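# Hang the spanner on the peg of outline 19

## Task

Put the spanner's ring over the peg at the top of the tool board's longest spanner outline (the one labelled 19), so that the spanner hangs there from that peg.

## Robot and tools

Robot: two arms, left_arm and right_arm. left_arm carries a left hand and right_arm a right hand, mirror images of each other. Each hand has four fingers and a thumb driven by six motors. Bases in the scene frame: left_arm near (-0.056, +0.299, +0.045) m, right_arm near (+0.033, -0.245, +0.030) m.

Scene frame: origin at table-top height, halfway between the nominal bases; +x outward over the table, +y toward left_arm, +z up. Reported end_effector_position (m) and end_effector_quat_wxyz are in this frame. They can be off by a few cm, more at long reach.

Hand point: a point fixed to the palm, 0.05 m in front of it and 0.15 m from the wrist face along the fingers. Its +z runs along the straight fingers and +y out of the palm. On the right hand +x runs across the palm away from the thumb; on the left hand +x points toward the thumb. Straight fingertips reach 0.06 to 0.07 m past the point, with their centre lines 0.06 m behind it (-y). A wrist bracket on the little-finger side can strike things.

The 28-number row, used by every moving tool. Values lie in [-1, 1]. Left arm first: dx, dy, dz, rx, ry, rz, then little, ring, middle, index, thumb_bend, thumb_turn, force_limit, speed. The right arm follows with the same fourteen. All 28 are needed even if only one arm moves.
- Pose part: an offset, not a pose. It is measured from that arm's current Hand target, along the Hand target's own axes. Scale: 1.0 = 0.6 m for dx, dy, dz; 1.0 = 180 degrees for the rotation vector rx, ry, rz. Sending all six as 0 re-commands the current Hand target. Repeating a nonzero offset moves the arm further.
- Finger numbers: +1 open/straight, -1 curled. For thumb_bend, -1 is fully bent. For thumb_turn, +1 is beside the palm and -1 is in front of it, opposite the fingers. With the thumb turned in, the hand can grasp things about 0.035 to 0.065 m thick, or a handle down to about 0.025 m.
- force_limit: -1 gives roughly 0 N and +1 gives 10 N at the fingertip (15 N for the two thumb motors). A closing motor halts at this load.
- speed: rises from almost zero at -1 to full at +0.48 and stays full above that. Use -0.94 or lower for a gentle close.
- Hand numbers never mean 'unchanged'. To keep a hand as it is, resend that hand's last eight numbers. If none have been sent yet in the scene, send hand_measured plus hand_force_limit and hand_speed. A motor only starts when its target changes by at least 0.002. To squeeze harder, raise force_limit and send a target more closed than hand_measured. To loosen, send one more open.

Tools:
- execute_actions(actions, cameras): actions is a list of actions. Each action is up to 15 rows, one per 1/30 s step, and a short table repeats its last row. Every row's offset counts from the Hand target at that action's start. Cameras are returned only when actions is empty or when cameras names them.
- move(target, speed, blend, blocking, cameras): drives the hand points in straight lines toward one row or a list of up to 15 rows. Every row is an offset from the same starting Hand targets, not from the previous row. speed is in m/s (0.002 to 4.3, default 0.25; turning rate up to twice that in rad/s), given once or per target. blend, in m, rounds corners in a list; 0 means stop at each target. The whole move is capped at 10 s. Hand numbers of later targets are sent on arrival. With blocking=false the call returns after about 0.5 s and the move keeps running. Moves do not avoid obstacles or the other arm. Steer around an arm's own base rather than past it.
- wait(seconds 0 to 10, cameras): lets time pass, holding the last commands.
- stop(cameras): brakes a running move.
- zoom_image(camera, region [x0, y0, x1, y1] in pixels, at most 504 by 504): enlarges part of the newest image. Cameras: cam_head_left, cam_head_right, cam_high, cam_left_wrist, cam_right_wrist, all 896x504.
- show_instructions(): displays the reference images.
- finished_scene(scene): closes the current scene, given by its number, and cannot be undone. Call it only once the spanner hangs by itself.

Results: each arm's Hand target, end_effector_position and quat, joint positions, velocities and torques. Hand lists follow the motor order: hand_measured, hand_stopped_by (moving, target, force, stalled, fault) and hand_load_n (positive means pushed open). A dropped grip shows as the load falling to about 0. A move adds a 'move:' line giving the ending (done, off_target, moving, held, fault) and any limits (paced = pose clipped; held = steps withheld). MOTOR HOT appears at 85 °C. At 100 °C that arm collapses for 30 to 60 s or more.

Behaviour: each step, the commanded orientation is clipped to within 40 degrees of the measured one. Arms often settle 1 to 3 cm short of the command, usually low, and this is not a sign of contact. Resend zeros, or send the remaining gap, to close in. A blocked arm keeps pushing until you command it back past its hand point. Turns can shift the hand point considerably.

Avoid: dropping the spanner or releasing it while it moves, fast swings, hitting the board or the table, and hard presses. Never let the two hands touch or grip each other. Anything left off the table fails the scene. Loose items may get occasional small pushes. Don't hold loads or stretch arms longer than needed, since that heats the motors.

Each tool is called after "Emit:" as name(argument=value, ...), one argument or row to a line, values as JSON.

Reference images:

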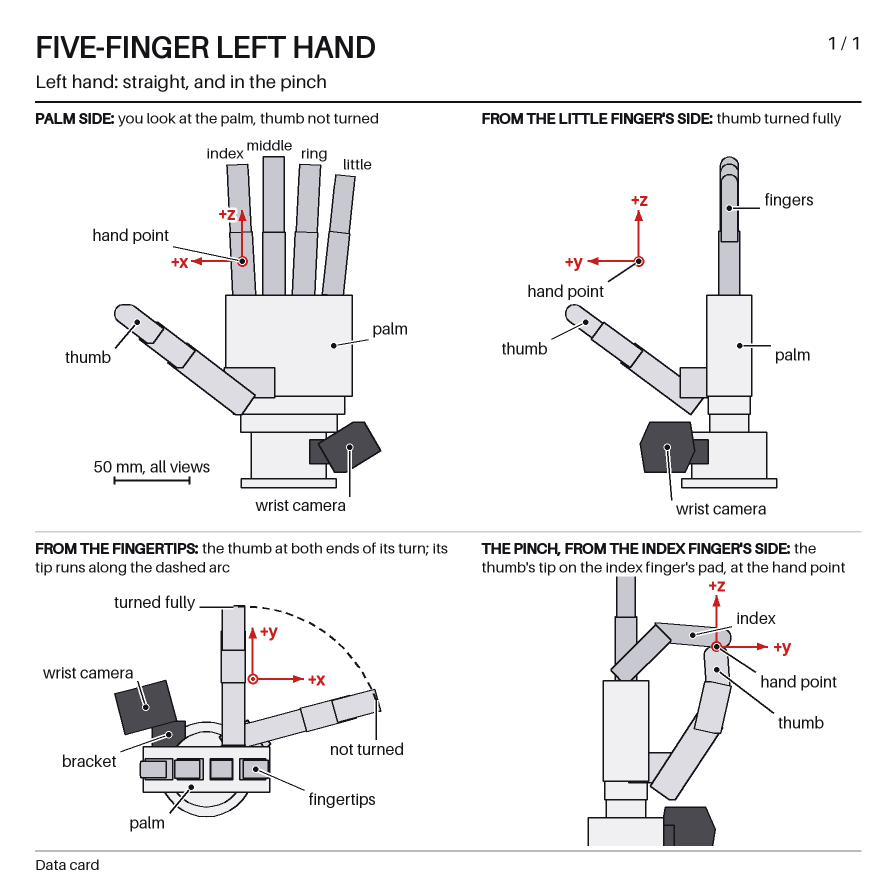

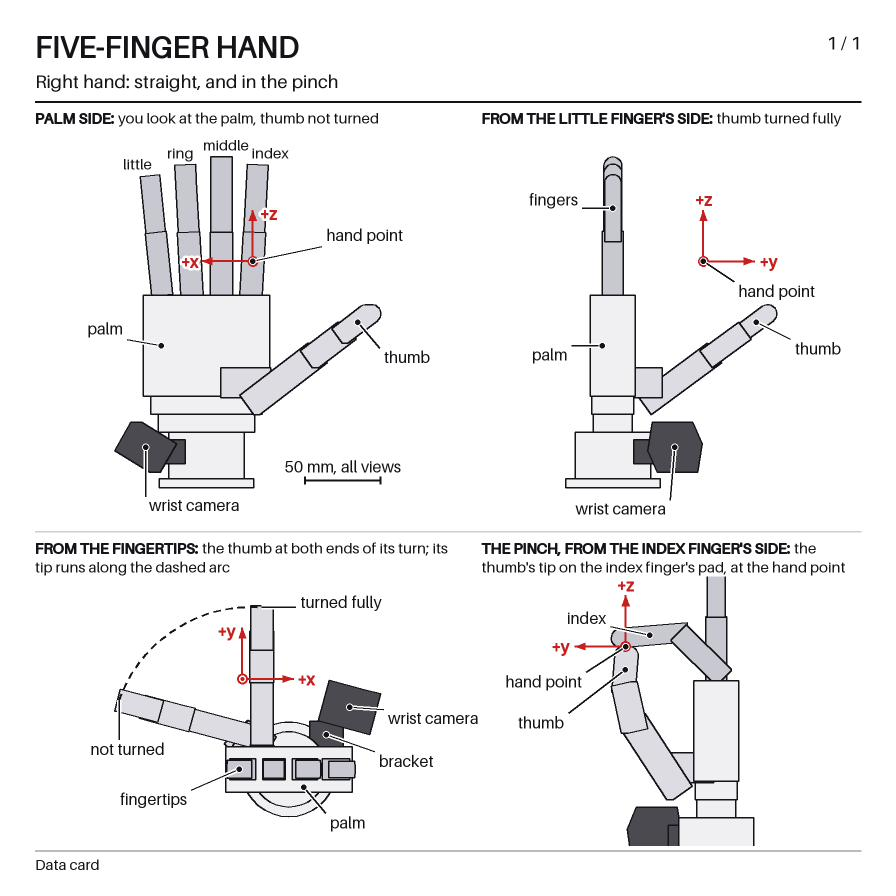

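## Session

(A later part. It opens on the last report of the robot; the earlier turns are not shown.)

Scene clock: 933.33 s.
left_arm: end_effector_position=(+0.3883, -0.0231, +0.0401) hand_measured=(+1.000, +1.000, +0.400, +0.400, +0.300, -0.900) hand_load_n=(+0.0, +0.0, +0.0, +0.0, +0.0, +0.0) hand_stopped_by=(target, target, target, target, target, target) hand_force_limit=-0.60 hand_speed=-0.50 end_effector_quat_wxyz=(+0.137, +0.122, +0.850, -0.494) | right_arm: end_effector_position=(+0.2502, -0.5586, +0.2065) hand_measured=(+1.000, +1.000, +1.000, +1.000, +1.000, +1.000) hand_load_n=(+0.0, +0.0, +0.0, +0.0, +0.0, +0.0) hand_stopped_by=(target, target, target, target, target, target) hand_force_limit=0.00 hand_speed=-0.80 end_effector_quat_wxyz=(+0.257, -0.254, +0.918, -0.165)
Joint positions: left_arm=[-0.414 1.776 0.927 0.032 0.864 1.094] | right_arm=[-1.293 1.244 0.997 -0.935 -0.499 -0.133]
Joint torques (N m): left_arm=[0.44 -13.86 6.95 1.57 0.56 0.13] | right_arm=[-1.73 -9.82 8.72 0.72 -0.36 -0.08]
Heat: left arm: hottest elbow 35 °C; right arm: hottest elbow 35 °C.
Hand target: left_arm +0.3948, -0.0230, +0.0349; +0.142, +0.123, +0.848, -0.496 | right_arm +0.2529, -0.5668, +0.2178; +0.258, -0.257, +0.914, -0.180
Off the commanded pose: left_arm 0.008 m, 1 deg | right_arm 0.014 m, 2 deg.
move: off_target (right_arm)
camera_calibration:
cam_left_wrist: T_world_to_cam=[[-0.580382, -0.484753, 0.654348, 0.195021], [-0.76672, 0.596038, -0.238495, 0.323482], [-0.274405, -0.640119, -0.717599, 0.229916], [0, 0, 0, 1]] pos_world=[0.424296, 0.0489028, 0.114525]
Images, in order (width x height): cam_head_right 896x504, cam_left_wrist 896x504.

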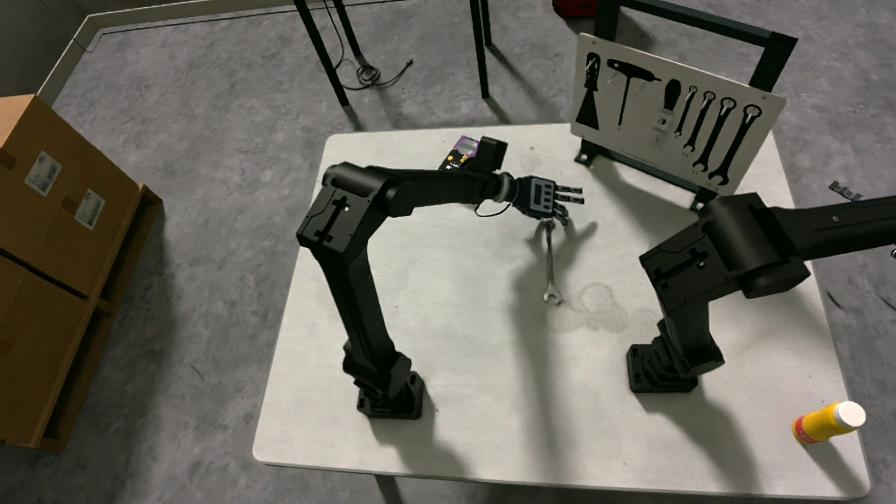

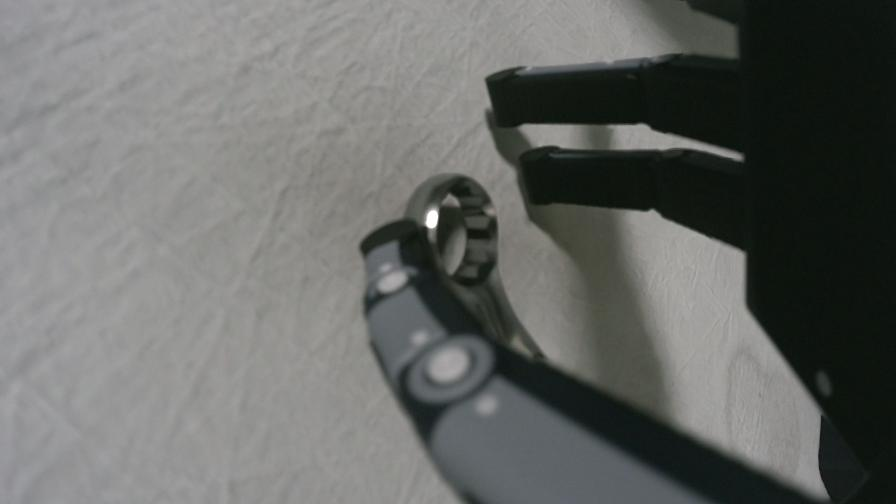

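Emit:
execute_actions(
  actions=[
    [[0,0,0,0,0,0,1,1,-0.3,-0.3,0.3,-0.9,-0.4,-0.85,0,0,0,0,0,0,1,1,1,1,1,1,0,-0.8]],
    [[0,0,0,0,0,0,1,1,-0.3,-0.3,0.3,-0.9,-0.4,-0.85,0,0,0,0,0,0,1,1,1,1,1,1,0,-0.8]],
    [[0,0,0,0,0,0,1,1,-0.3,-0.3,0.3,-0.9,-0.4,-0.85,0,0,0,0,0,0,1,1,1,1,1,1,0,-0.8]],
    [[0,0,0,0,0,0,1,1,-0.3,-0.3,0.3,-0.9,-0.4,-0.85,0,0,0,0,0,0,1,1,1,1,1,1,0,-0.8]],
  ],
  cameras=["cam_head_right", "cam_left_wrist"],
)

Emit:
zoom_image(
  camera="cam_head_right",
  region=[510, 160, 590, 240],
)

Emit:
zoom_image(
  camera="cam_left_wrist",
  region=[330, 100, 650, 400],
)

Scene clock: 941.90 s.
left_arm: end_effector_position=(+0.3895, -0.0231, +0.0400) hand_measured=(+1.000, +1.000, -0.298, -0.300, +0.300, -0.900) hand_load_n=(+0.0, +0.0, +4.0, +0.0, +0.5, +0.0) hand_stopped_by=(target, target, force, target, target, target) hand_force_limit=-0.40 hand_speed=-0.85 end_effector_quat_wxyz=(+0.139, +0.124, +0.849, -0.495) | right_arm: end_effector_position=(+0.2502, -0.5586, +0.2065) hand_measured=(+1.000, +1.000, +1.000, +1.000, +1.000, +1.000) hand_load_n=(+0.0, +0.0, +0.0, -0.5, +0.0, +0.0) hand_stopped_by=(target, target, target, target, target, target) hand_force_limit=0.00 hand_speed=-0.80 end_effector_quat_wxyz=(+0.257, -0.254, +0.918, -0.165)
Joint positions: left_arm=[-0.413 1.778 0.927 0.037 0.865 1.097] | right_arm=[-1.293 1.244 0.997 -0.935 -0.499 -0.133]
Joint torques (N m): left_arm=[0.38 -14.27 6.94 1.35 0.53 0.11] | right_arm=[-1.85 -9.99 8.75 0.72 -0.35 -0.09]
Heat: left arm: hottest elbow 35 °C; right arm: hottest elbow 35 °C.
Hand target: left_arm +0.3948, -0.0230, +0.0349; +0.141, +0.123, +0.848, -0.496 | right_arm +0.2529, -0.5668, +0.2178; +0.258, -0.257, +0.914, -0.180
Off the commanded pose: left_arm 0.007 m, 0 deg | right_arm 0.014 m, 2 deg.
Step readings (end_effector_position of left_arm | right_arm):
0: (+0.3883, -0.0231, +0.0401) | (+0.2502, -0.5586, +0.2065)
1: (+0.3883, -0.0231, +0.0401) | (+0.2502, -0.5586, +0.2065)
2: (+0.3883, -0.0231, +0.0401) | (+0.2502, -0.5586, +0.2065)
4: (+0.3883, -0.0231, +0.0401) | (+0.2502, -0.5586, +0.2065)
8: (+0.3883, -0.0231, +0.0401) | (+0.2502, -0.5586, +0.2065)
15: (+0.3883, -0.0231, +0.0401) | (+0.2502, -0.5586, +0.2065)
16: (+0.3883, -0.0231, +0.0401) | (+0.2502, -0.5586, +0.2065)
17: (+0.3883, -0.0231, +0.0401) | (+0.2502, -0.5586, +0.2065)
19: (+0.3883, -0.0231, +0.0401) | (+0.2502, -0.5586, +0.2065)
23: (+0.3883, -0.0231, +0.0401) | (+0.2502, -0.5586, +0.2065)
30: (+0.3882, -0.0232, +0.0401) | (+0.2502, -0.5586, +0.2065)
31: (+0.3890, -0.0232, +0.0403) | (+0.2502, -0.5586, +0.2065)
32: (+0.3894, -0.0235, +0.0406) | (+0.2502, -0.5586, +0.2065)
34: (+0.3897, -0.0232, +0.0406) | (+0.2502, -0.5586, +0.2065)
38: (+0.3895, -0.0231, +0.0400) | (+0.2502, -0.5586, +0.2065)
45: (+0.3895, -0.0231, +0.0400) | (+0.2502, -0.5586, +0.2065)
46: (+0.3895, -0.0231, +0.0400) | (+0.2502, -0.5586, +0.2065)
47: (+0.3895, -0.0231, +0.0400) | (+0.2502, -0.5586, +0.2065)
49: (+0.3895, -0.0231, +0.0400) | (+0.2502, -0.5586, +0.2065)
53: (+0.3895, -0.0231, +0.0400) | (+0.2502, -0.5586, +0.2065)
60: (+0.3895, -0.0231, +0.0400) | (+0.2502, -0.5586, +0.2065)
camera_calibration:
cam_left_wrist: T_world_to_cam=[[-0.584843, -0.482979, 0.651683, 0.197603], [-0.764579, 0.596539, -0.244049, 0.323803], [-0.270884, -0.640993, -0.718157, 0.228745], [0, 0, 0, 1]] pos_world=[0.425103, 0.048901, 0.114524]
Images, in order (width x height): cam_head_right 896x504, cam_left_wrist 896x504.

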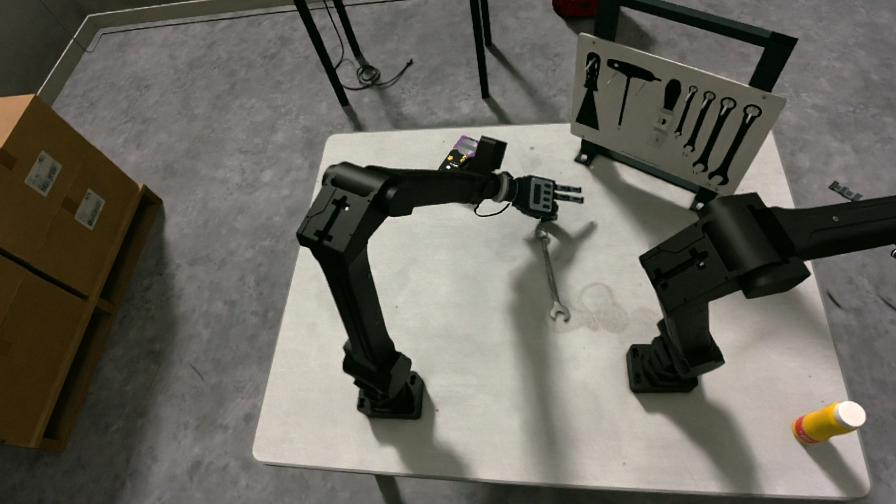

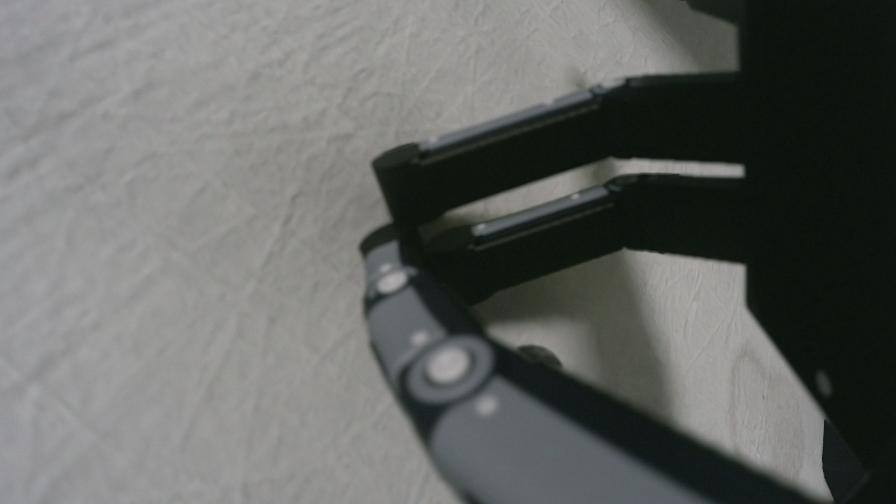

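Scaled by 6.300 from the camera's 896x504 image, which has a finer 1280x720 frame.

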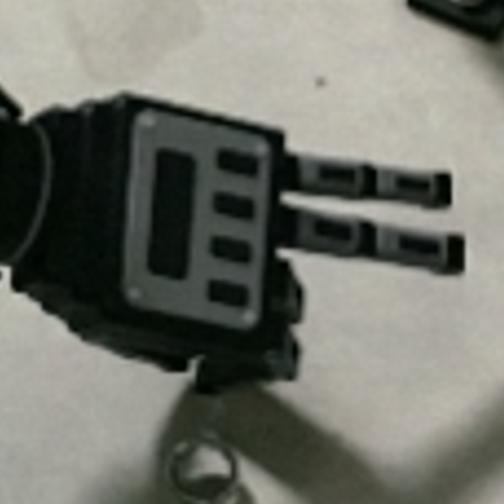

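Scaled by 1.575 from the camera's 896x504 image, which has a finer 1280x720 frame.

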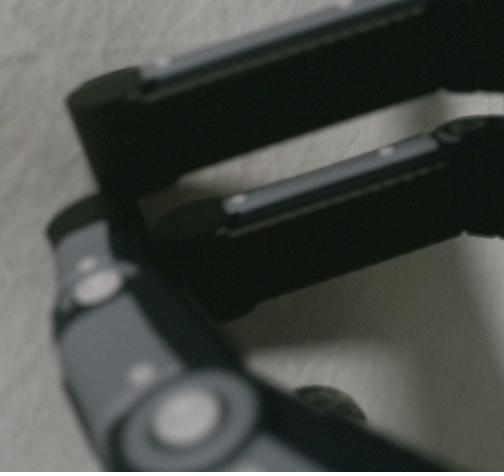

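Emit:
move(
  target=[
    [0,0,0,0,0,0,1,1,0.4,0.4,0.3,-0.9,-0.6,-0.5,0,0,0,0,0,0,1,1,1,1,1,1,0,-0.8],
    [-0.0182,-0.0403,-0.0234,0,0,0,1,1,0.4,0.4,0.3,-0.9,-0.6,-0.5,0,0,0,0,0,0,1,1,1,1,1,1,0,-0.8],
    [0.0551,-0.0536,-0.0573,0,0,0,1,1,0.4,0.4,0.3,-0.9,-0.6,-0.5,0,0,0,0,0,0,1,1,1,1,1,1,0,-0.8],
  ],
  speed=0.08,
  cameras=["cam_head_right", "cam_left_wrist"],
)

Emit:
zoom_image(
  camera="cam_head_right",
  region=[510, 180, 590, 260],
)

Scene clock: 957.87 s.
left_arm: end_effector_position=(+0.3450, -0.0043, +0.0549) hand_measured=(+1.000, +1.000, +0.400, +0.400, +0.300, -0.900) hand_load_n=(+0.0, +0.0, +0.0, +0.0, +0.0, +0.0) hand_stopped_by=(target, target, target, target, target, target) hand_force_limit=-0.60 hand_speed=-0.50 end_effector_quat_wxyz=(+0.128, +0.119, +0.853, -0.492) | right_arm: end_effector_position=(+0.2502, -0.5586, +0.2065) hand_measured=(+1.000, +1.000, +1.000, +1.000, +1.000, +1.000) hand_load_n=(+0.0, +0.0, +0.0, +0.0, +0.0, +0.0) hand_stopped_by=(target, target, target, target, target, target) hand_force_limit=0.00 hand_speed=-0.80 end_effector_quat_wxyz=(+0.257, -0.254, +0.918, -0.165)
Joint positions: left_arm=[-0.413 1.652 0.813 -0.003 0.865 1.097] | right_arm=[-1.293 1.244 0.997 -0.935 -0.499 -0.133]
Joint torques (N m): left_arm=[-0.15 -15.56 6.06 1.52 0.43 0.05] | right_arm=[-1.67 -9.76 8.7 0.73 -0.37 -0.08]
Heat: left arm: hottest elbow 36 °C; right arm: hottest elbow 35 °C.
Hand target: left_arm +0.3488, -0.0061, +0.0651; +0.142, +0.123, +0.848, -0.496 | right_arm +0.2529, -0.5668, +0.2178; +0.258, -0.257, +0.914, -0.180
Off the commanded pose: left_arm 0.011 m, 2 deg | right_arm 0.014 m, 2 deg.
move: off_target (left_arm, right_arm)
camera_calibration:
cam_left_wrist: T_world_to_cam=[[-0.567782, -0.490225, 0.661289, 0.164443], [-0.770585, 0.599067, -0.217525, 0.282762], [-0.28952, -0.633087, -0.717899, 0.245934], [0, 0, 0, 1]] pos_world=[0.382462, 0.0669183, 0.12932]
Images, in order (width x height): cam_head_right 896x504, cam_left_wrist 896x504.

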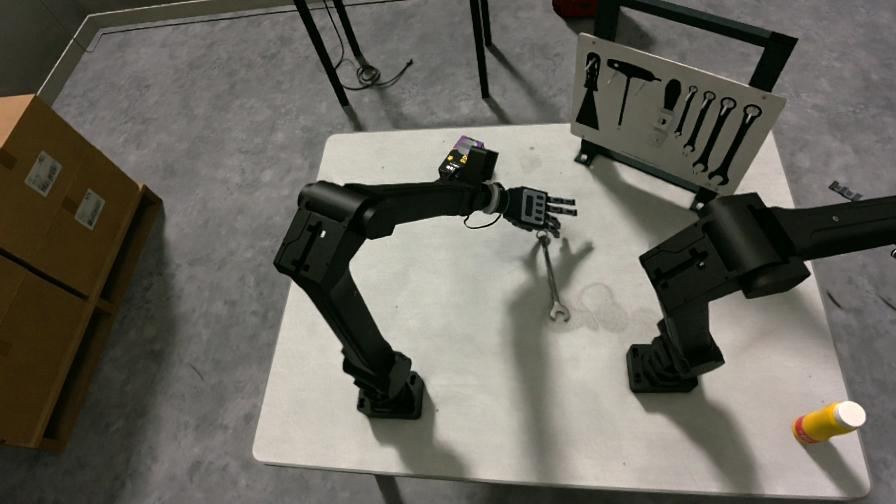

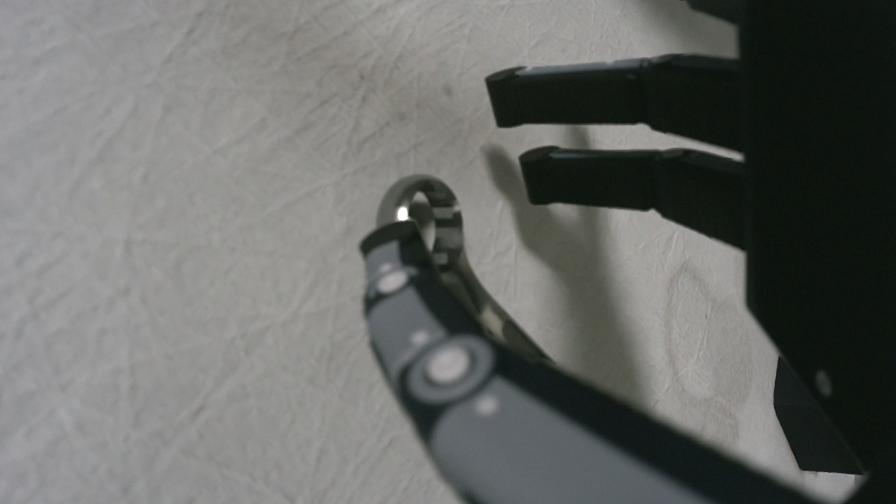

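Scaled by 6.300 from the camera's 896x504 image, which has a finer 1280x720 frame.

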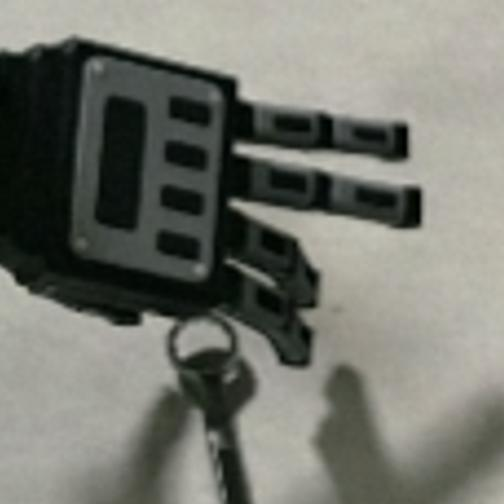

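Emit:
move(
  target=[0.0328,0.0342,0.0155,0,0,0,1,1,0.4,0.4,0.3,-0.9,-0.6,-0.5,0,0,0,0,0,0,1,1,1,1,1,1,0,-0.8],
  speed=0.05,
  cameras=["cam_head_right", "cam_left_wrist"],
)

Emit:
zoom_image(
  camera="cam_head_right",
  region=[510, 180, 590, 260],
)

Scene clock: 962.20 s.
left_arm: end_effector_position=(+0.3417, -0.0025, +0.0471) hand_measured=(+1.000, +1.000, +0.400, +0.400, +0.300, -0.900) hand_load_n=(+0.0, +0.0, +0.0, +0.0, +0.0, +0.0) hand_stopped_by=(target, target, target, target, target, target) hand_force_limit=-0.60 hand_speed=-0.50 end_effector_quat_wxyz=(+0.147, +0.127, +0.846, -0.496) | right_arm: end_effector_position=(+0.2502, -0.5586, +0.2065) hand_measured=(+1.000, +1.000, +1.000, +1.000, +1.000, +1.000) hand_load_n=(+0.0, +0.0, +0.0, +0.0, +0.0, +0.0) hand_stopped_by=(target, target, target, target, target, target) hand_force_limit=0.00 hand_speed=-0.80 end_effector_quat_wxyz=(+0.257, -0.254, +0.918, -0.165)
Joint positions: left_arm=[-0.413 1.656 0.766 0.094 0.862 1.097] | right_arm=[-1.293 1.244 0.997 -0.935 -0.499 -0.133]
Joint torques (N m): left_arm=[-0.26 -11.4 5.59 1.62 0.41 0.03] | right_arm=[-1.55 -9.82 8.77 0.7 -0.37 -0.09]
Heat: left arm: hottest elbow 35 °C; right arm: hottest elbow 35 °C.
Hand target: left_arm +0.3387, -0.0030, +0.0369; +0.142, +0.123, +0.848, -0.496 | right_arm +0.2529, -0.5668, +0.2178; +0.258, -0.257, +0.914, -0.180
Off the commanded pose: left_arm 0.010 m, 1 deg | right_arm 0.014 m, 2 deg.
move: off_target (right_arm)
camera_calibration:
cam_left_wrist: T_world_to_cam=[[-0.594947, -0.480446, 0.644368, 0.178788], [-0.761312, 0.59394, -0.260075, 0.276315], [-0.257763, -0.645296, -0.719132, 0.229674], [0, 0, 0, 1]] pos_world=[0.375933, 0.0699914, 0.121824]
Images, in order (width x height): cam_head_right 896x504, cam_left_wrist 896x504.

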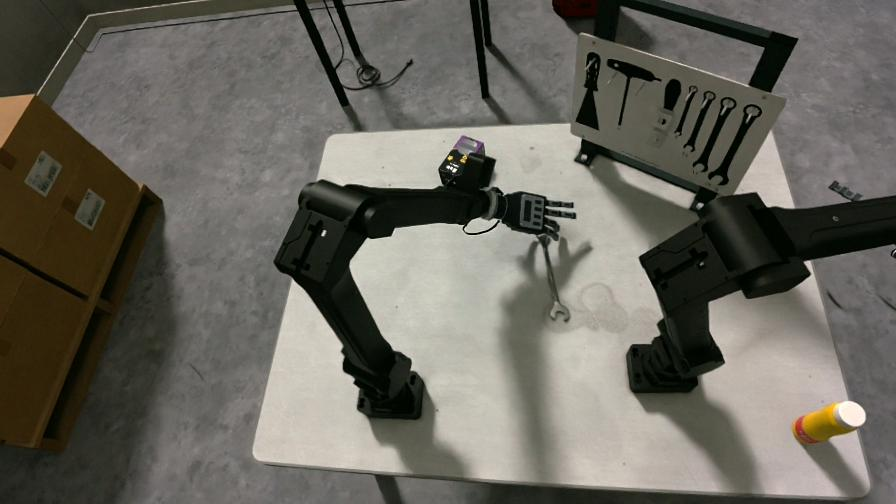

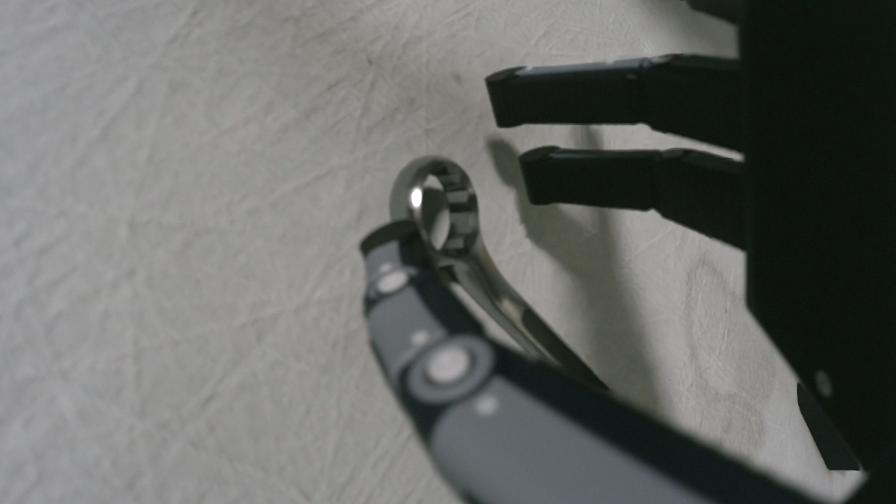

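Scaled by 6.300 from the camera's 896x504 image, which has a finer 1280x720 frame.

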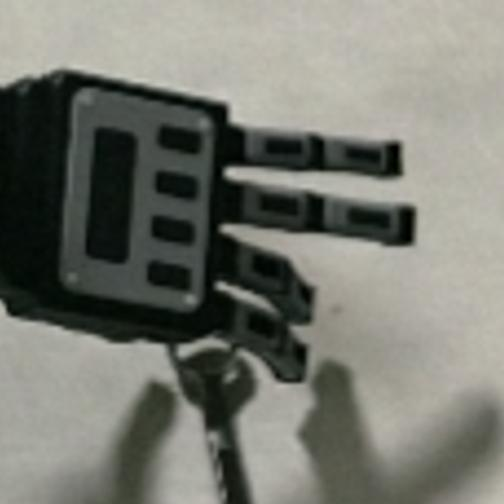

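Emit:
move(
  target=[0.0055,0.008,0.005,0,0,0,1,1,0.4,0.4,0.3,-0.9,-0.6,-0.5,0,0,0,0,0,0,1,1,1,1,1,1,0,-0.8],
  speed=0.05,
  cameras=["cam_left_wrist"],
)

Scene clock: 965.53 s.
left_arm: end_effector_position=(+0.3410, -0.0021, +0.0401) hand_measured=(+1.000, +1.000, +0.400, +0.400, +0.300, -0.900) hand_load_n=(+0.0, +0.0, +0.0, +0.0, +0.0, +0.0) hand_stopped_by=(target, target, target, target, target, target) hand_force_limit=-0.60 hand_speed=-0.50 end_effector_quat_wxyz=(+0.147, +0.127, +0.846, -0.496) | right_arm: end_effector_position=(+0.2502, -0.5586, +0.2065) hand_measured=(+1.000, +1.000, +1.000, +1.000, +1.000, +1.000) hand_load_n=(+0.0, +0.0, +0.0, +0.0, +0.0, +0.0) hand_stopped_by=(target, target, target, target, target, target) hand_force_limit=0.00 hand_speed=-0.80 end_effector_quat_wxyz=(+0.257, -0.254, +0.918, -0.165)
Joint positions: left_arm=[-0.413 1.671 0.76 0.116 0.862 1.096] | right_arm=[-1.293 1.244 0.997 -0.935 -0.499 -0.133]
Joint torques (N m): left_arm=[-0.44 -11.69 5.46 1.57 0.41 0.04] | right_arm=[-1.55 -9.82 8.7 0.69 -0.36 -0.08]
Heat: left arm: hottest elbow 35 °C; right arm: hottest elbow 35 °C.
Hand target: left_arm +0.3377, -0.0031, +0.0305; +0.142, +0.123, +0.848, -0.496 | right_arm +0.2529, -0.5668, +0.2178; +0.258, -0.257, +0.914, -0.180
Off the commanded pose: left_arm 0.010 m, 1 deg | right_arm 0.014 m, 2 deg.
move: off_target (right_arm)
camera_calibration:
cam_left_wrist: T_world_to_cam=[[-0.593922, -0.48135, 0.644638, 0.182599], [-0.762149, 0.593242, -0.259215, 0.273939], [-0.257653, -0.645264, -0.7192, 0.224729], [0, 0, 0, 1]] pos_world=[0.375134, 0.0703913, 0.114923]
Images, in order (width x height): cam_left_wrist 896x504.

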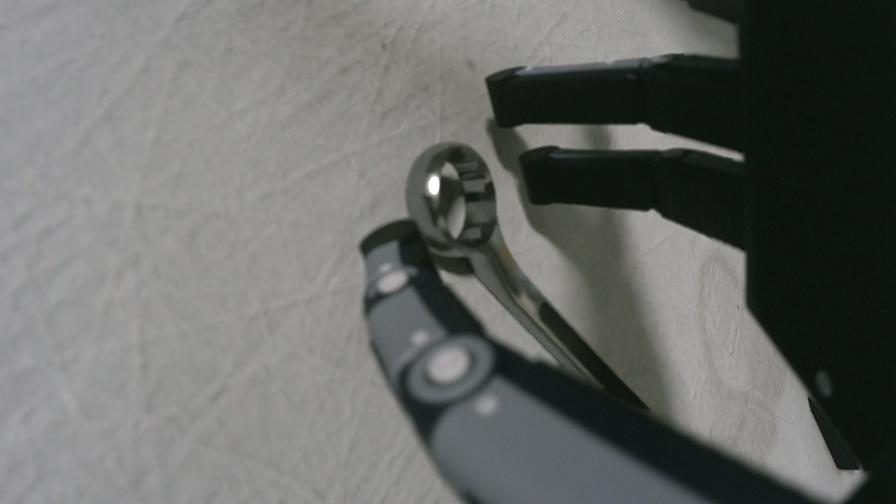

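Emit:
execute_actions(
  actions=[
    [[0,0,0,0,0,0,1,1,-0.1,-0.1,0.3,-0.9,-0.4,-0.85,0,0,0,0,0,0,1,1,1,1,1,1,0,-0.8]],
    [[0,0,0,0,0,0,1,1,-0.1,-0.1,0.3,-0.9,-0.4,-0.85,0,0,0,0,0,0,1,1,1,1,1,1,0,-0.8]],
    [[0,0,0,0,0,0,1,1,-0.1,-0.1,0.3,-0.9,-0.4,-0.85,0,0,0,0,0,0,1,1,1,1,1,1,0,-0.8]],
  ],
  cameras=["cam_head_right", "cam_left_wrist"],
)

Emit:
zoom_image(
  camera="cam_head_right",
  region=[510, 180, 590, 260],
)

Scene clock: 983.77 s.
left_arm: end_effector_position=(+0.3414, -0.0027, +0.0409) hand_measured=(+1.000, +1.000, -0.100, -0.100, +0.300, -0.900) hand_load_n=(+0.0, +0.0, +0.5, +0.5, -0.5, +0.0) hand_stopped_by=(target, target, target, target, target, target) hand_force_limit=-0.40 hand_speed=-0.85 end_effector_quat_wxyz=(+0.148, +0.127, +0.845, -0.497) | right_arm: end_effector_position=(+0.2502, -0.5586, +0.2065) hand_measured=(+1.000, +1.000, +1.000, +1.000, +1.000, +1.000) hand_load_n=(+0.0, +0.0, +0.0, +0.0, +0.0, +0.0) hand_stopped_by=(target, target, target, target, target, target) hand_force_limit=0.00 hand_speed=-0.80 end_effector_quat_wxyz=(+0.257, -0.254, +0.918, -0.165)
Joint positions: left_arm=[-0.413 1.671 0.76 0.121 0.864 1.093] | right_arm=[-1.293 1.244 0.997 -0.935 -0.499 -0.133]
Joint torques (N m): left_arm=[-0.38 -11.58 5.45 1.43 0.33 0.05] | right_arm=[-1.67 -9.99 8.75 0.66 -0.37 -0.07]
Heat: left arm: hottest shoulder 34 °C; right arm: hottest elbow 35 °C.
Hand target: left_arm +0.3377, -0.0031, +0.0305; +0.142, +0.123, +0.848, -0.496 | right_arm +0.2529, -0.5668, +0.2178; +0.258, -0.257, +0.914, -0.180
Off the commanded pose: left_arm 0.011 m, 1 deg | right_arm 0.014 m, 2 deg.
Step readings (end_effector_position of left_arm | right_arm):
0: (+0.3411, -0.0021, +0.0402) | (+0.2502, -0.5586, +0.2065)
1: (+0.3410, -0.0021, +0.0402) | (+0.2502, -0.5586, +0.2065)
2: (+0.3410, -0.0021, +0.0402) | (+0.2502, -0.5586, +0.2065)
4: (+0.3410, -0.0021, +0.0402) | (+0.2502, -0.5586, +0.2065)
8: (+0.3411, -0.0021, +0.0402) | (+0.2502, -0.5586, +0.2065)
15: (+0.3411, -0.0021, +0.0402) | (+0.2502, -0.5586, +0.2065)
16: (+0.3411, -0.0021, +0.0402) | (+0.2502, -0.5586, +0.2065)
17: (+0.3411, -0.0021, +0.0402) | (+0.2502, -0.5586, +0.2065)
19: (+0.3411, -0.0021, +0.0402) | (+0.2502, -0.5586, +0.2065)
23: (+0.3411, -0.0021, +0.0402) | (+0.2502, -0.5586, +0.2065)
30: (+0.3410, -0.0021, +0.0402) | (+0.2502, -0.5586, +0.2065)
31: (+0.3410, -0.0021, +0.0402) | (+0.2502, -0.5586, +0.2065)
32: (+0.3410, -0.0021, +0.0402) | (+0.2502, -0.5586, +0.2065)
34: (+0.3410, -0.0023, +0.0403) | (+0.2502, -0.5586, +0.2065)
38: (+0.3414, -0.0027, +0.0409) | (+0.2502, -0.5586, +0.2065)
45: (+0.3414, -0.0027, +0.0409) | (+0.2502, -0.5586, +0.2065)
camera_calibration:
cam_left_wrist: T_world_to_cam=[[-0.594927, -0.478811, 0.645602, 0.182345], [-0.761602, 0.592569, -0.262343, 0.274743], [-0.256951, -0.647767, -0.717199, 0.224589], [0, 0, 0, 1]] pos_world=[0.375435, 0.0699859, 0.11543]
Images, in order (width x height): cam_head_right 896x504, cam_left_wrist 896x504.

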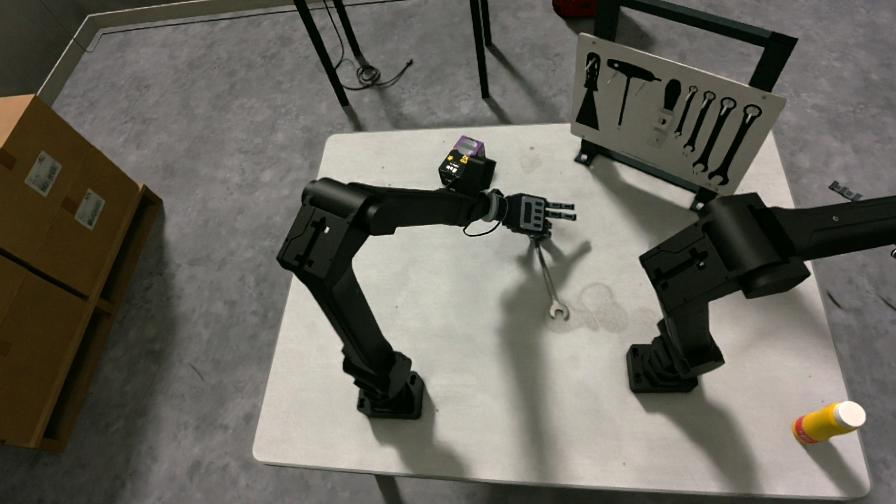

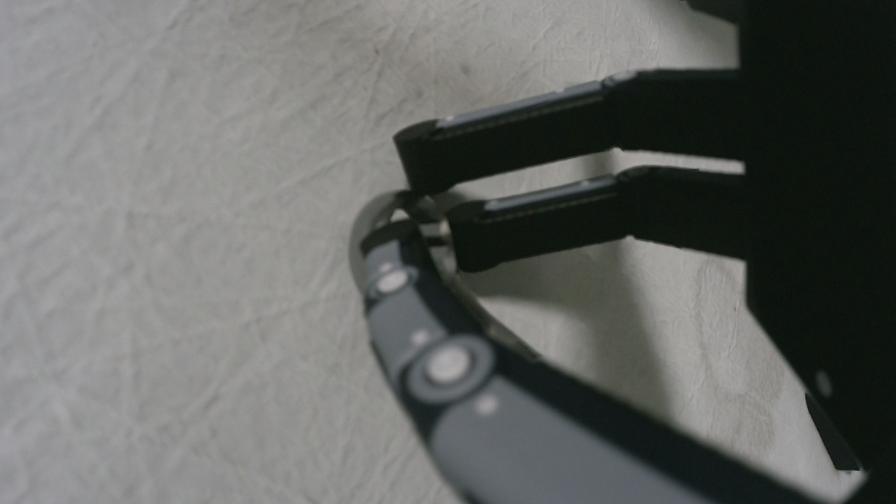

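Scaled by 6.300 from the camera's 896x504 image, which has a finer 1280x720 frame.

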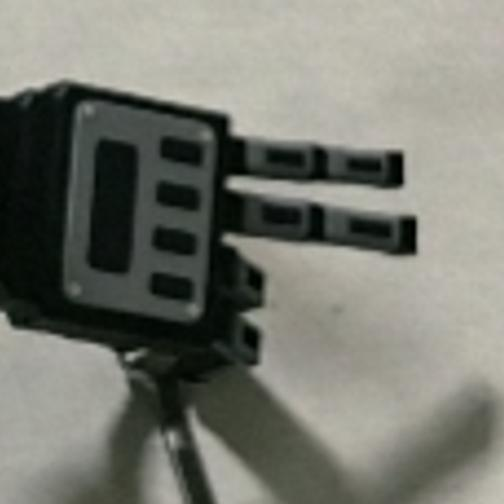

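Emit:
move(
  target=[
    [0,0,0,0,0,0,1,1,0.4,0.4,0.3,-0.9,-0.6,-0.5,0,0,0,0,0,0,1,1,1,1,1,1,0,-0.8],
    [-0.0182,-0.0403,-0.0234,0,0,0,1,1,0.4,0.4,0.3,-0.9,-0.6,-0.5,0,0,0,0,0,0,1,1,1,1,1,1,0,-0.8],
    [-0.0112,-0.0386,-0.0336,0,0,0,1,1,0.4,0.4,0.5,-0.9,-0.6,-0.5,0,0,0,0,0,0,1,1,1,1,1,1,0,-0.8],
    [0.0062,0.0012,-0.0105,0,0,0,1,1,0.4,0.4,0.5,-0.9,-0.6,-0.5,0,0,0,0,0,0,1,1,1,1,1,1,0,-0.8],
  ],
  speed=0.08,
  cameras=["cam_head_right", "cam_left_wrist"],
)

Emit:
zoom_image(
  camera="cam_head_right",
  region=[510, 180, 590, 260],
)

Scene clock: 995.30 s.
left_arm: end_effector_position=(+0.3326, +0.0008, +0.0382) hand_measured=(+1.000, +1.000, +0.400, +0.400, +0.500, -0.900) hand_load_n=(+0.0, +0.0, +0.0, +0.0, +0.0, +0.0) hand_stopped_by=(target, target, target, target, target, target) hand_force_limit=-0.60 hand_speed=-0.50 end_effector_quat_wxyz=(+0.140, +0.124, +0.848, -0.496) | right_arm: end_effector_position=(+0.2502, -0.5586, +0.2065) hand_measured=(+1.000, +1.000, +1.000, +1.000, +1.000, +1.000) hand_load_n=(+0.0, +0.0, +0.0, +0.5, +0.0, +0.0) hand_stopped_by=(target, target, target, target, target, target) hand_force_limit=0.00 hand_speed=-0.80 end_effector_quat_wxyz=(+0.257, -0.254, +0.918, -0.165)
Joint positions: left_arm=[-0.413 1.662 0.744 0.109 0.865 1.093] | right_arm=[-1.293 1.244 0.997 -0.935 -0.499 -0.133]
Joint torques (N m): left_arm=[0.44 -11.69 5.52 1.58 0.54 0.15] | right_arm=[-1.55 -9.88 8.76 0.75 -0.36 -0.07]
Heat: left arm: hottest shoulder 34 °C; right arm: hottest elbow 35 °C.
Hand target: left_arm +0.3339, +0.0030, +0.0316; +0.142, +0.123, +0.848, -0.496 | right_arm +0.2529, -0.5668, +0.2178; +0.258, -0.257, +0.914, -0.180
Off the commanded pose: left_arm 0.007 m, 0 deg | right_arm 0.014 m, 2 deg.
move: off_target (right_arm)
camera_calibration:
cam_left_wrist: T_world_to_cam=[[-0.584111, -0.482446, 0.652733, 0.176657], [-0.765492, 0.594823, -0.245372, 0.265922], [-0.269882, -0.642987, -0.716751, 0.226981], [0, 0, 0, 1]] pos_world=[0.368007, 0.0729964, 0.112629]
Images, in order (width x height): cam_head_right 896x504, cam_left_wrist 896x504.

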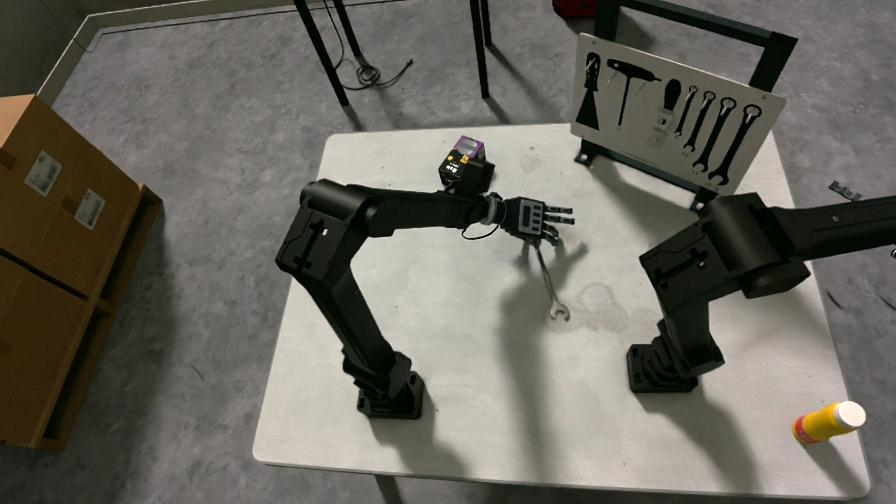

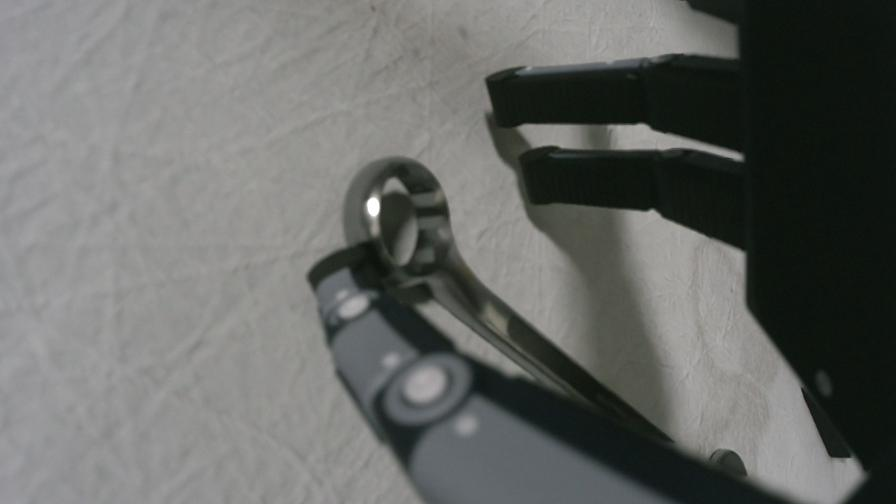

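Scaled by 6.300 from the camera's 896x504 image, which has a finer 1280x720 frame.

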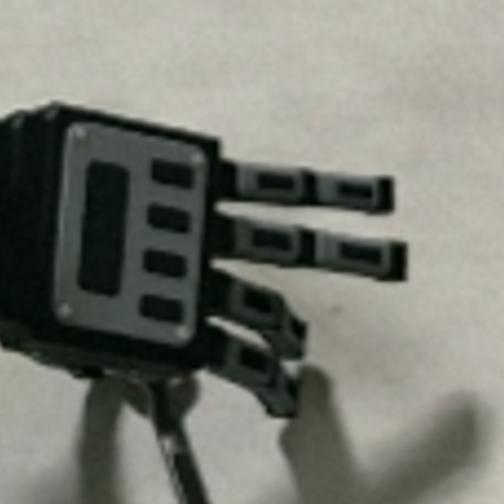

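Emit:
execute_actions(
  actions=[
    [[0,0,0,0,0,0,1,1,-0.25,-0.25,0.5,-0.9,-0.4,-0.85,0,0,0,0,0,0,1,1,1,1,1,1,0,-0.8]],
    [[0,0,0,0,0,0,1,1,-0.25,-0.25,0.5,-0.9,-0.4,-0.85,0,0,0,0,0,0,1,1,1,1,1,1,0,-0.8]],
    [[0,0,0,0,0,0,1,1,-0.25,-0.25,0.5,-0.9,-0.4,-0.85,0,0,0,0,0,0,1,1,1,1,1,1,0,-0.8]],
    [[0,0,0,0,0,0,1,1,-0.25,-0.25,0.5,-0.9,-0.4,-0.85,0,0,0,0,0,0,1,1,1,1,1,1,0,-0.8]],
  ],
  cameras=["cam_head_right", "cam_left_wrist"],
)

Emit:
zoom_image(
  camera="cam_head_right",
  region=[510, 180, 590, 260],
)

Scene clock: 1005.37 s.
left_arm: end_effector_position=(+0.3329, +0.0004, +0.0387) hand_measured=(+1.000, +1.000, -0.168, -0.154, +0.502, -0.900) hand_load_n=(+0.0, +0.0, +4.0, +2.5, +6.5, +0.0) hand_stopped_by=(target, target, force, force, target, target) hand_force_limit=-0.40 hand_speed=-0.85 end_effector_quat_wxyz=(+0.141, +0.125, +0.847, -0.497) | right_arm: end_effector_position=(+0.2502, -0.5586, +0.2065) hand_measured=(+1.000, +1.000, +1.000, +1.000, +1.000, +1.000) hand_load_n=(+0.0, +0.0, +0.0, +0.0, +0.0, -0.5) hand_stopped_by=(target, target, target, target, target, target) hand_force_limit=0.00 hand_speed=-0.80 end_effector_quat_wxyz=(+0.257, -0.254, +0.918, -0.165)
Joint positions: left_arm=[-0.413 1.662 0.744 0.112 0.867 1.094] | right_arm=[-1.293 1.244 0.997 -0.935 -0.499 -0.133]
Joint torques (N m): left_arm=[0.44 -11.75 5.5 1.47 0.47 0.14] | right_arm=[-1.73 -9.76 8.77 0.69 -0.36 -0.07]
Heat: left arm: hottest elbow 34 °C; right arm: hottest elbow 35 °C.
Hand target: left_arm +0.3338, +0.0031, +0.0315; +0.142, +0.123, +0.848, -0.496 | right_arm +0.2529, -0.5668, +0.2178; +0.258, -0.257, +0.914, -0.180
Off the commanded pose: left_arm 0.008 m, 0 deg | right_arm 0.014 m, 2 deg.
Step readings (end_effector_position of left_arm | right_arm):
0: (+0.3326, +0.0008, +0.0382) | (+0.2502, -0.5586, +0.2065)
1: (+0.3326, +0.0008, +0.0382) | (+0.2502, -0.5586, +0.2065)
2: (+0.3326, +0.0008, +0.0382) | (+0.2502, -0.5586, +0.2065)
4: (+0.3326, +0.0008, +0.0382) | (+0.2502, -0.5586, +0.2065)
8: (+0.3326, +0.0008, +0.0382) | (+0.2502, -0.5586, +0.2065)
15: (+0.3326, +0.0008, +0.0382) | (+0.2502, -0.5586, +0.2065)
16: (+0.3326, +0.0008, +0.0382) | (+0.2502, -0.5586, +0.2065)
17: (+0.3326, +0.0008, +0.0382) | (+0.2502, -0.5586, +0.2065)
19: (+0.3326, +0.0008, +0.0382) | (+0.2502, -0.5586, +0.2065)
23: (+0.3326, +0.0008, +0.0382) | (+0.2502, -0.5586, +0.2065)
30: (+0.3326, +0.0008, +0.0382) | (+0.2502, -0.5586, +0.2065)
31: (+0.3326, +0.0008, +0.0382) | (+0.2502, -0.5586, +0.2065)
32: (+0.3326, +0.0008, +0.0382) | (+0.2502, -0.5586, +0.2065)
34: (+0.3326, +0.0008, +0.0382) | (+0.2502, -0.5586, +0.2065)
38: (+0.3331, +0.0008, +0.0383) | (+0.2502, -0.5586, +0.2065)
45: (+0.3329, +0.0004, +0.0387) | (+0.2502, -0.5586, +0.2065)
46: (+0.3329, +0.0004, +0.0387) | (+0.2502, -0.5586, +0.2065)
47: (+0.3329, +0.0004, +0.0387) | (+0.2502, -0.5586, +0.2065)
49: (+0.3329, +0.0004, +0.0387) | (+0.2502, -0.5586, +0.2065)
53: (+0.3329, +0.0004, +0.0387) | (+0.2502, -0.5586, +0.2065)
60: (+0.3329, +0.0004, +0.0387) | (+0.2502, -0.5586, +0.2065)
camera_calibration:
cam_left_wrist: T_world_to_cam=[[-0.586282, -0.480166, 0.652467, 0.177088], [-0.76408, 0.595371, -0.248425, 0.266216], [-0.269175, -0.644184, -0.715941, 0.226891], [0, 0, 0, 1]] pos_world=[0.368307, 0.0726939, 0.113032]
Images, in order (width x height): cam_head_right 896x504, cam_left_wrist 896x504.

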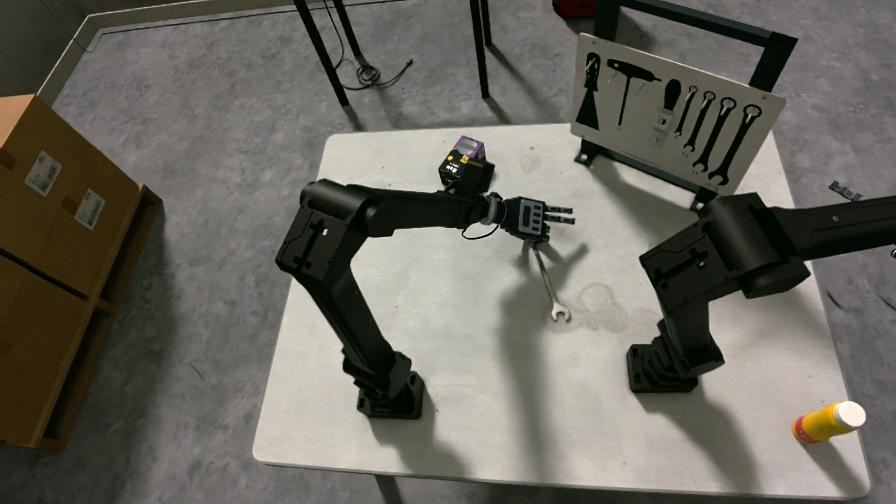

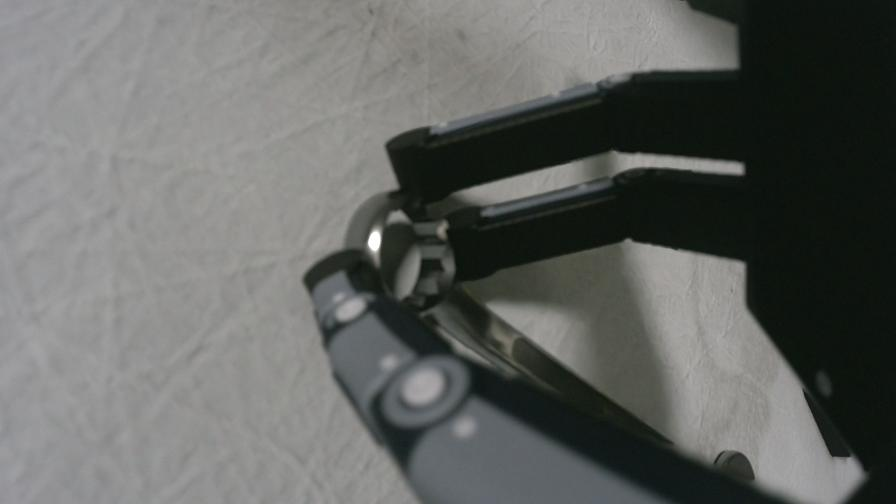

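Scaled by 6.300 from the camera's 896x504 image, which has a finer 1280x720 frame.

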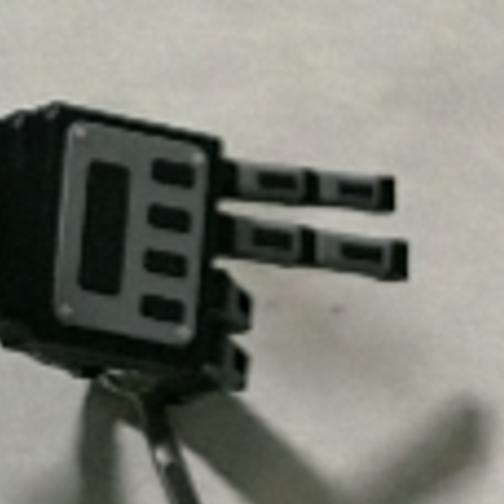

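Emit:
execute_actions(
  actions=[
    [[0,0,0,0,0,0,1,1,-0.5,-0.5,0.5,-0.9,0.1,-0.88,0,0,0,0,0,0,1,1,1,1,1,1,0,-0.8]],
    [[0,0,0,0,0,0,1,1,-0.5,-0.5,0.5,-0.9,0.1,-0.88,0,0,0,0,0,0,1,1,1,1,1,1,0,-0.8]],
  ],
  cameras=["cam_left_wrist"],
)

Scene clock: 1009.43 s.
left_arm: end_effector_position=(+0.3346, +0.0018, +0.0384) hand_measured=(+1.000, +1.000, -0.186, -0.196, +0.500, -0.900) hand_load_n=(+0.0, +0.0, +0.0, +0.0, +0.0, +0.0) hand_stopped_by=(target, target, force, force, target, target) hand_force_limit=0.10 hand_speed=-0.88 end_effector_quat_wxyz=(+0.146, +0.128, +0.846, -0.497) | right_arm: end_effector_position=(+0.2502, -0.5586, +0.2065) hand_measured=(+1.000, +1.000, +1.000, +1.000, +1.000, +1.000) hand_load_n=(+0.0, +0.0, +0.0, +0.0, +0.0, +0.0) hand_stopped_by=(target, target, target, target, target, target) hand_force_limit=0.00 hand_speed=-0.80 end_effector_quat_wxyz=(+0.257, -0.254, +0.918, -0.165)
Joint positions: left_arm=[-0.409 1.663 0.74 0.122 0.868 1.102] | right_arm=[-1.293 1.244 0.997 -0.935 -0.499 -0.133]
Joint torques (N m): left_arm=[0.15 -11.87 5.75 1.1 0.44 0.07] | right_arm=[-1.61 -9.76 8.73 0.75 -0.37 -0.07]
Heat: left arm: hottest elbow 34 °C; right arm: hottest elbow 35 °C.
Hand target: left_arm +0.3337, +0.0030, +0.0315; +0.142, +0.123, +0.848, -0.496 | right_arm +0.2529, -0.5668, +0.2178; +0.258, -0.257, +0.914, -0.180
Off the commanded pose: left_arm 0.007 m, 1 deg | right_arm 0.014 m, 2 deg.
Step readings (end_effector_position of left_arm | right_arm):
0: (+0.3329, +0.0004, +0.0387) | (+0.2502, -0.5586, +0.2065)
1: (+0.3329, +0.0004, +0.0387) | (+0.2502, -0.5586, +0.2065)
2: (+0.3329, +0.0004, +0.0387) | (+0.2502, -0.5586, +0.2065)
4: (+0.3329, +0.0004, +0.0387) | (+0.2502, -0.5586, +0.2065)
8: (+0.3356, +0.0008, +0.0397) | (+0.2502, -0.5586, +0.2065)
15: (+0.3346, +0.0018, +0.0384) | (+0.2502, -0.5586, +0.2065)
16: (+0.3346, +0.0018, +0.0384) | (+0.2502, -0.5586, +0.2065)
17: (+0.3346, +0.0018, +0.0384) | (+0.2502, -0.5586, +0.2065)
19: (+0.3346, +0.0018, +0.0384) | (+0.2502, -0.5586, +0.2065)
23: (+0.3346, +0.0018, +0.0384) | (+0.2502, -0.5586, +0.2065)
30: (+0.3346, +0.0018, +0.0384) | (+0.2502, -0.5586, +0.2065)
camera_calibration:
cam_left_wrist: T_world_to_cam=[[-0.594665, -0.478657, 0.645957, 0.182008], [-0.760548, 0.595406, -0.258959, 0.265833], [-0.260654, -0.645275, -0.718108, 0.225254], [0, 0, 0, 1]] pos_world=[0.369125, 0.0741916, 0.113027]
Images, in order (width x height): cam_left_wrist 896x504.

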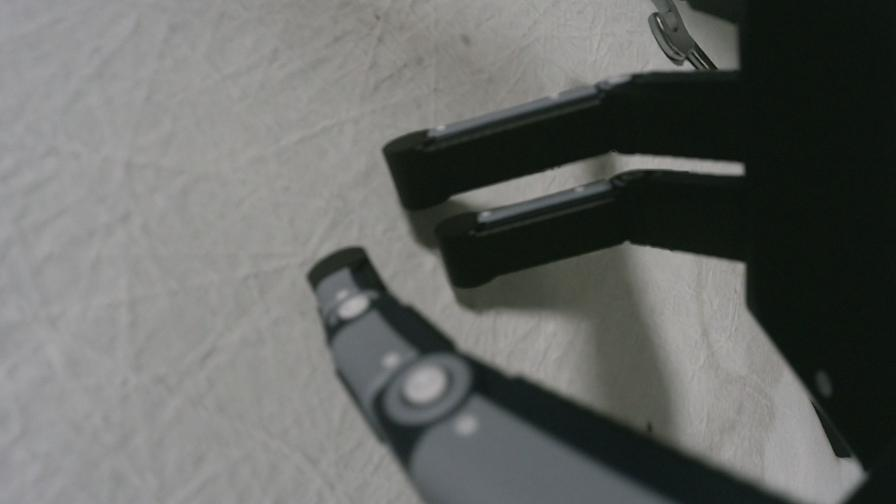

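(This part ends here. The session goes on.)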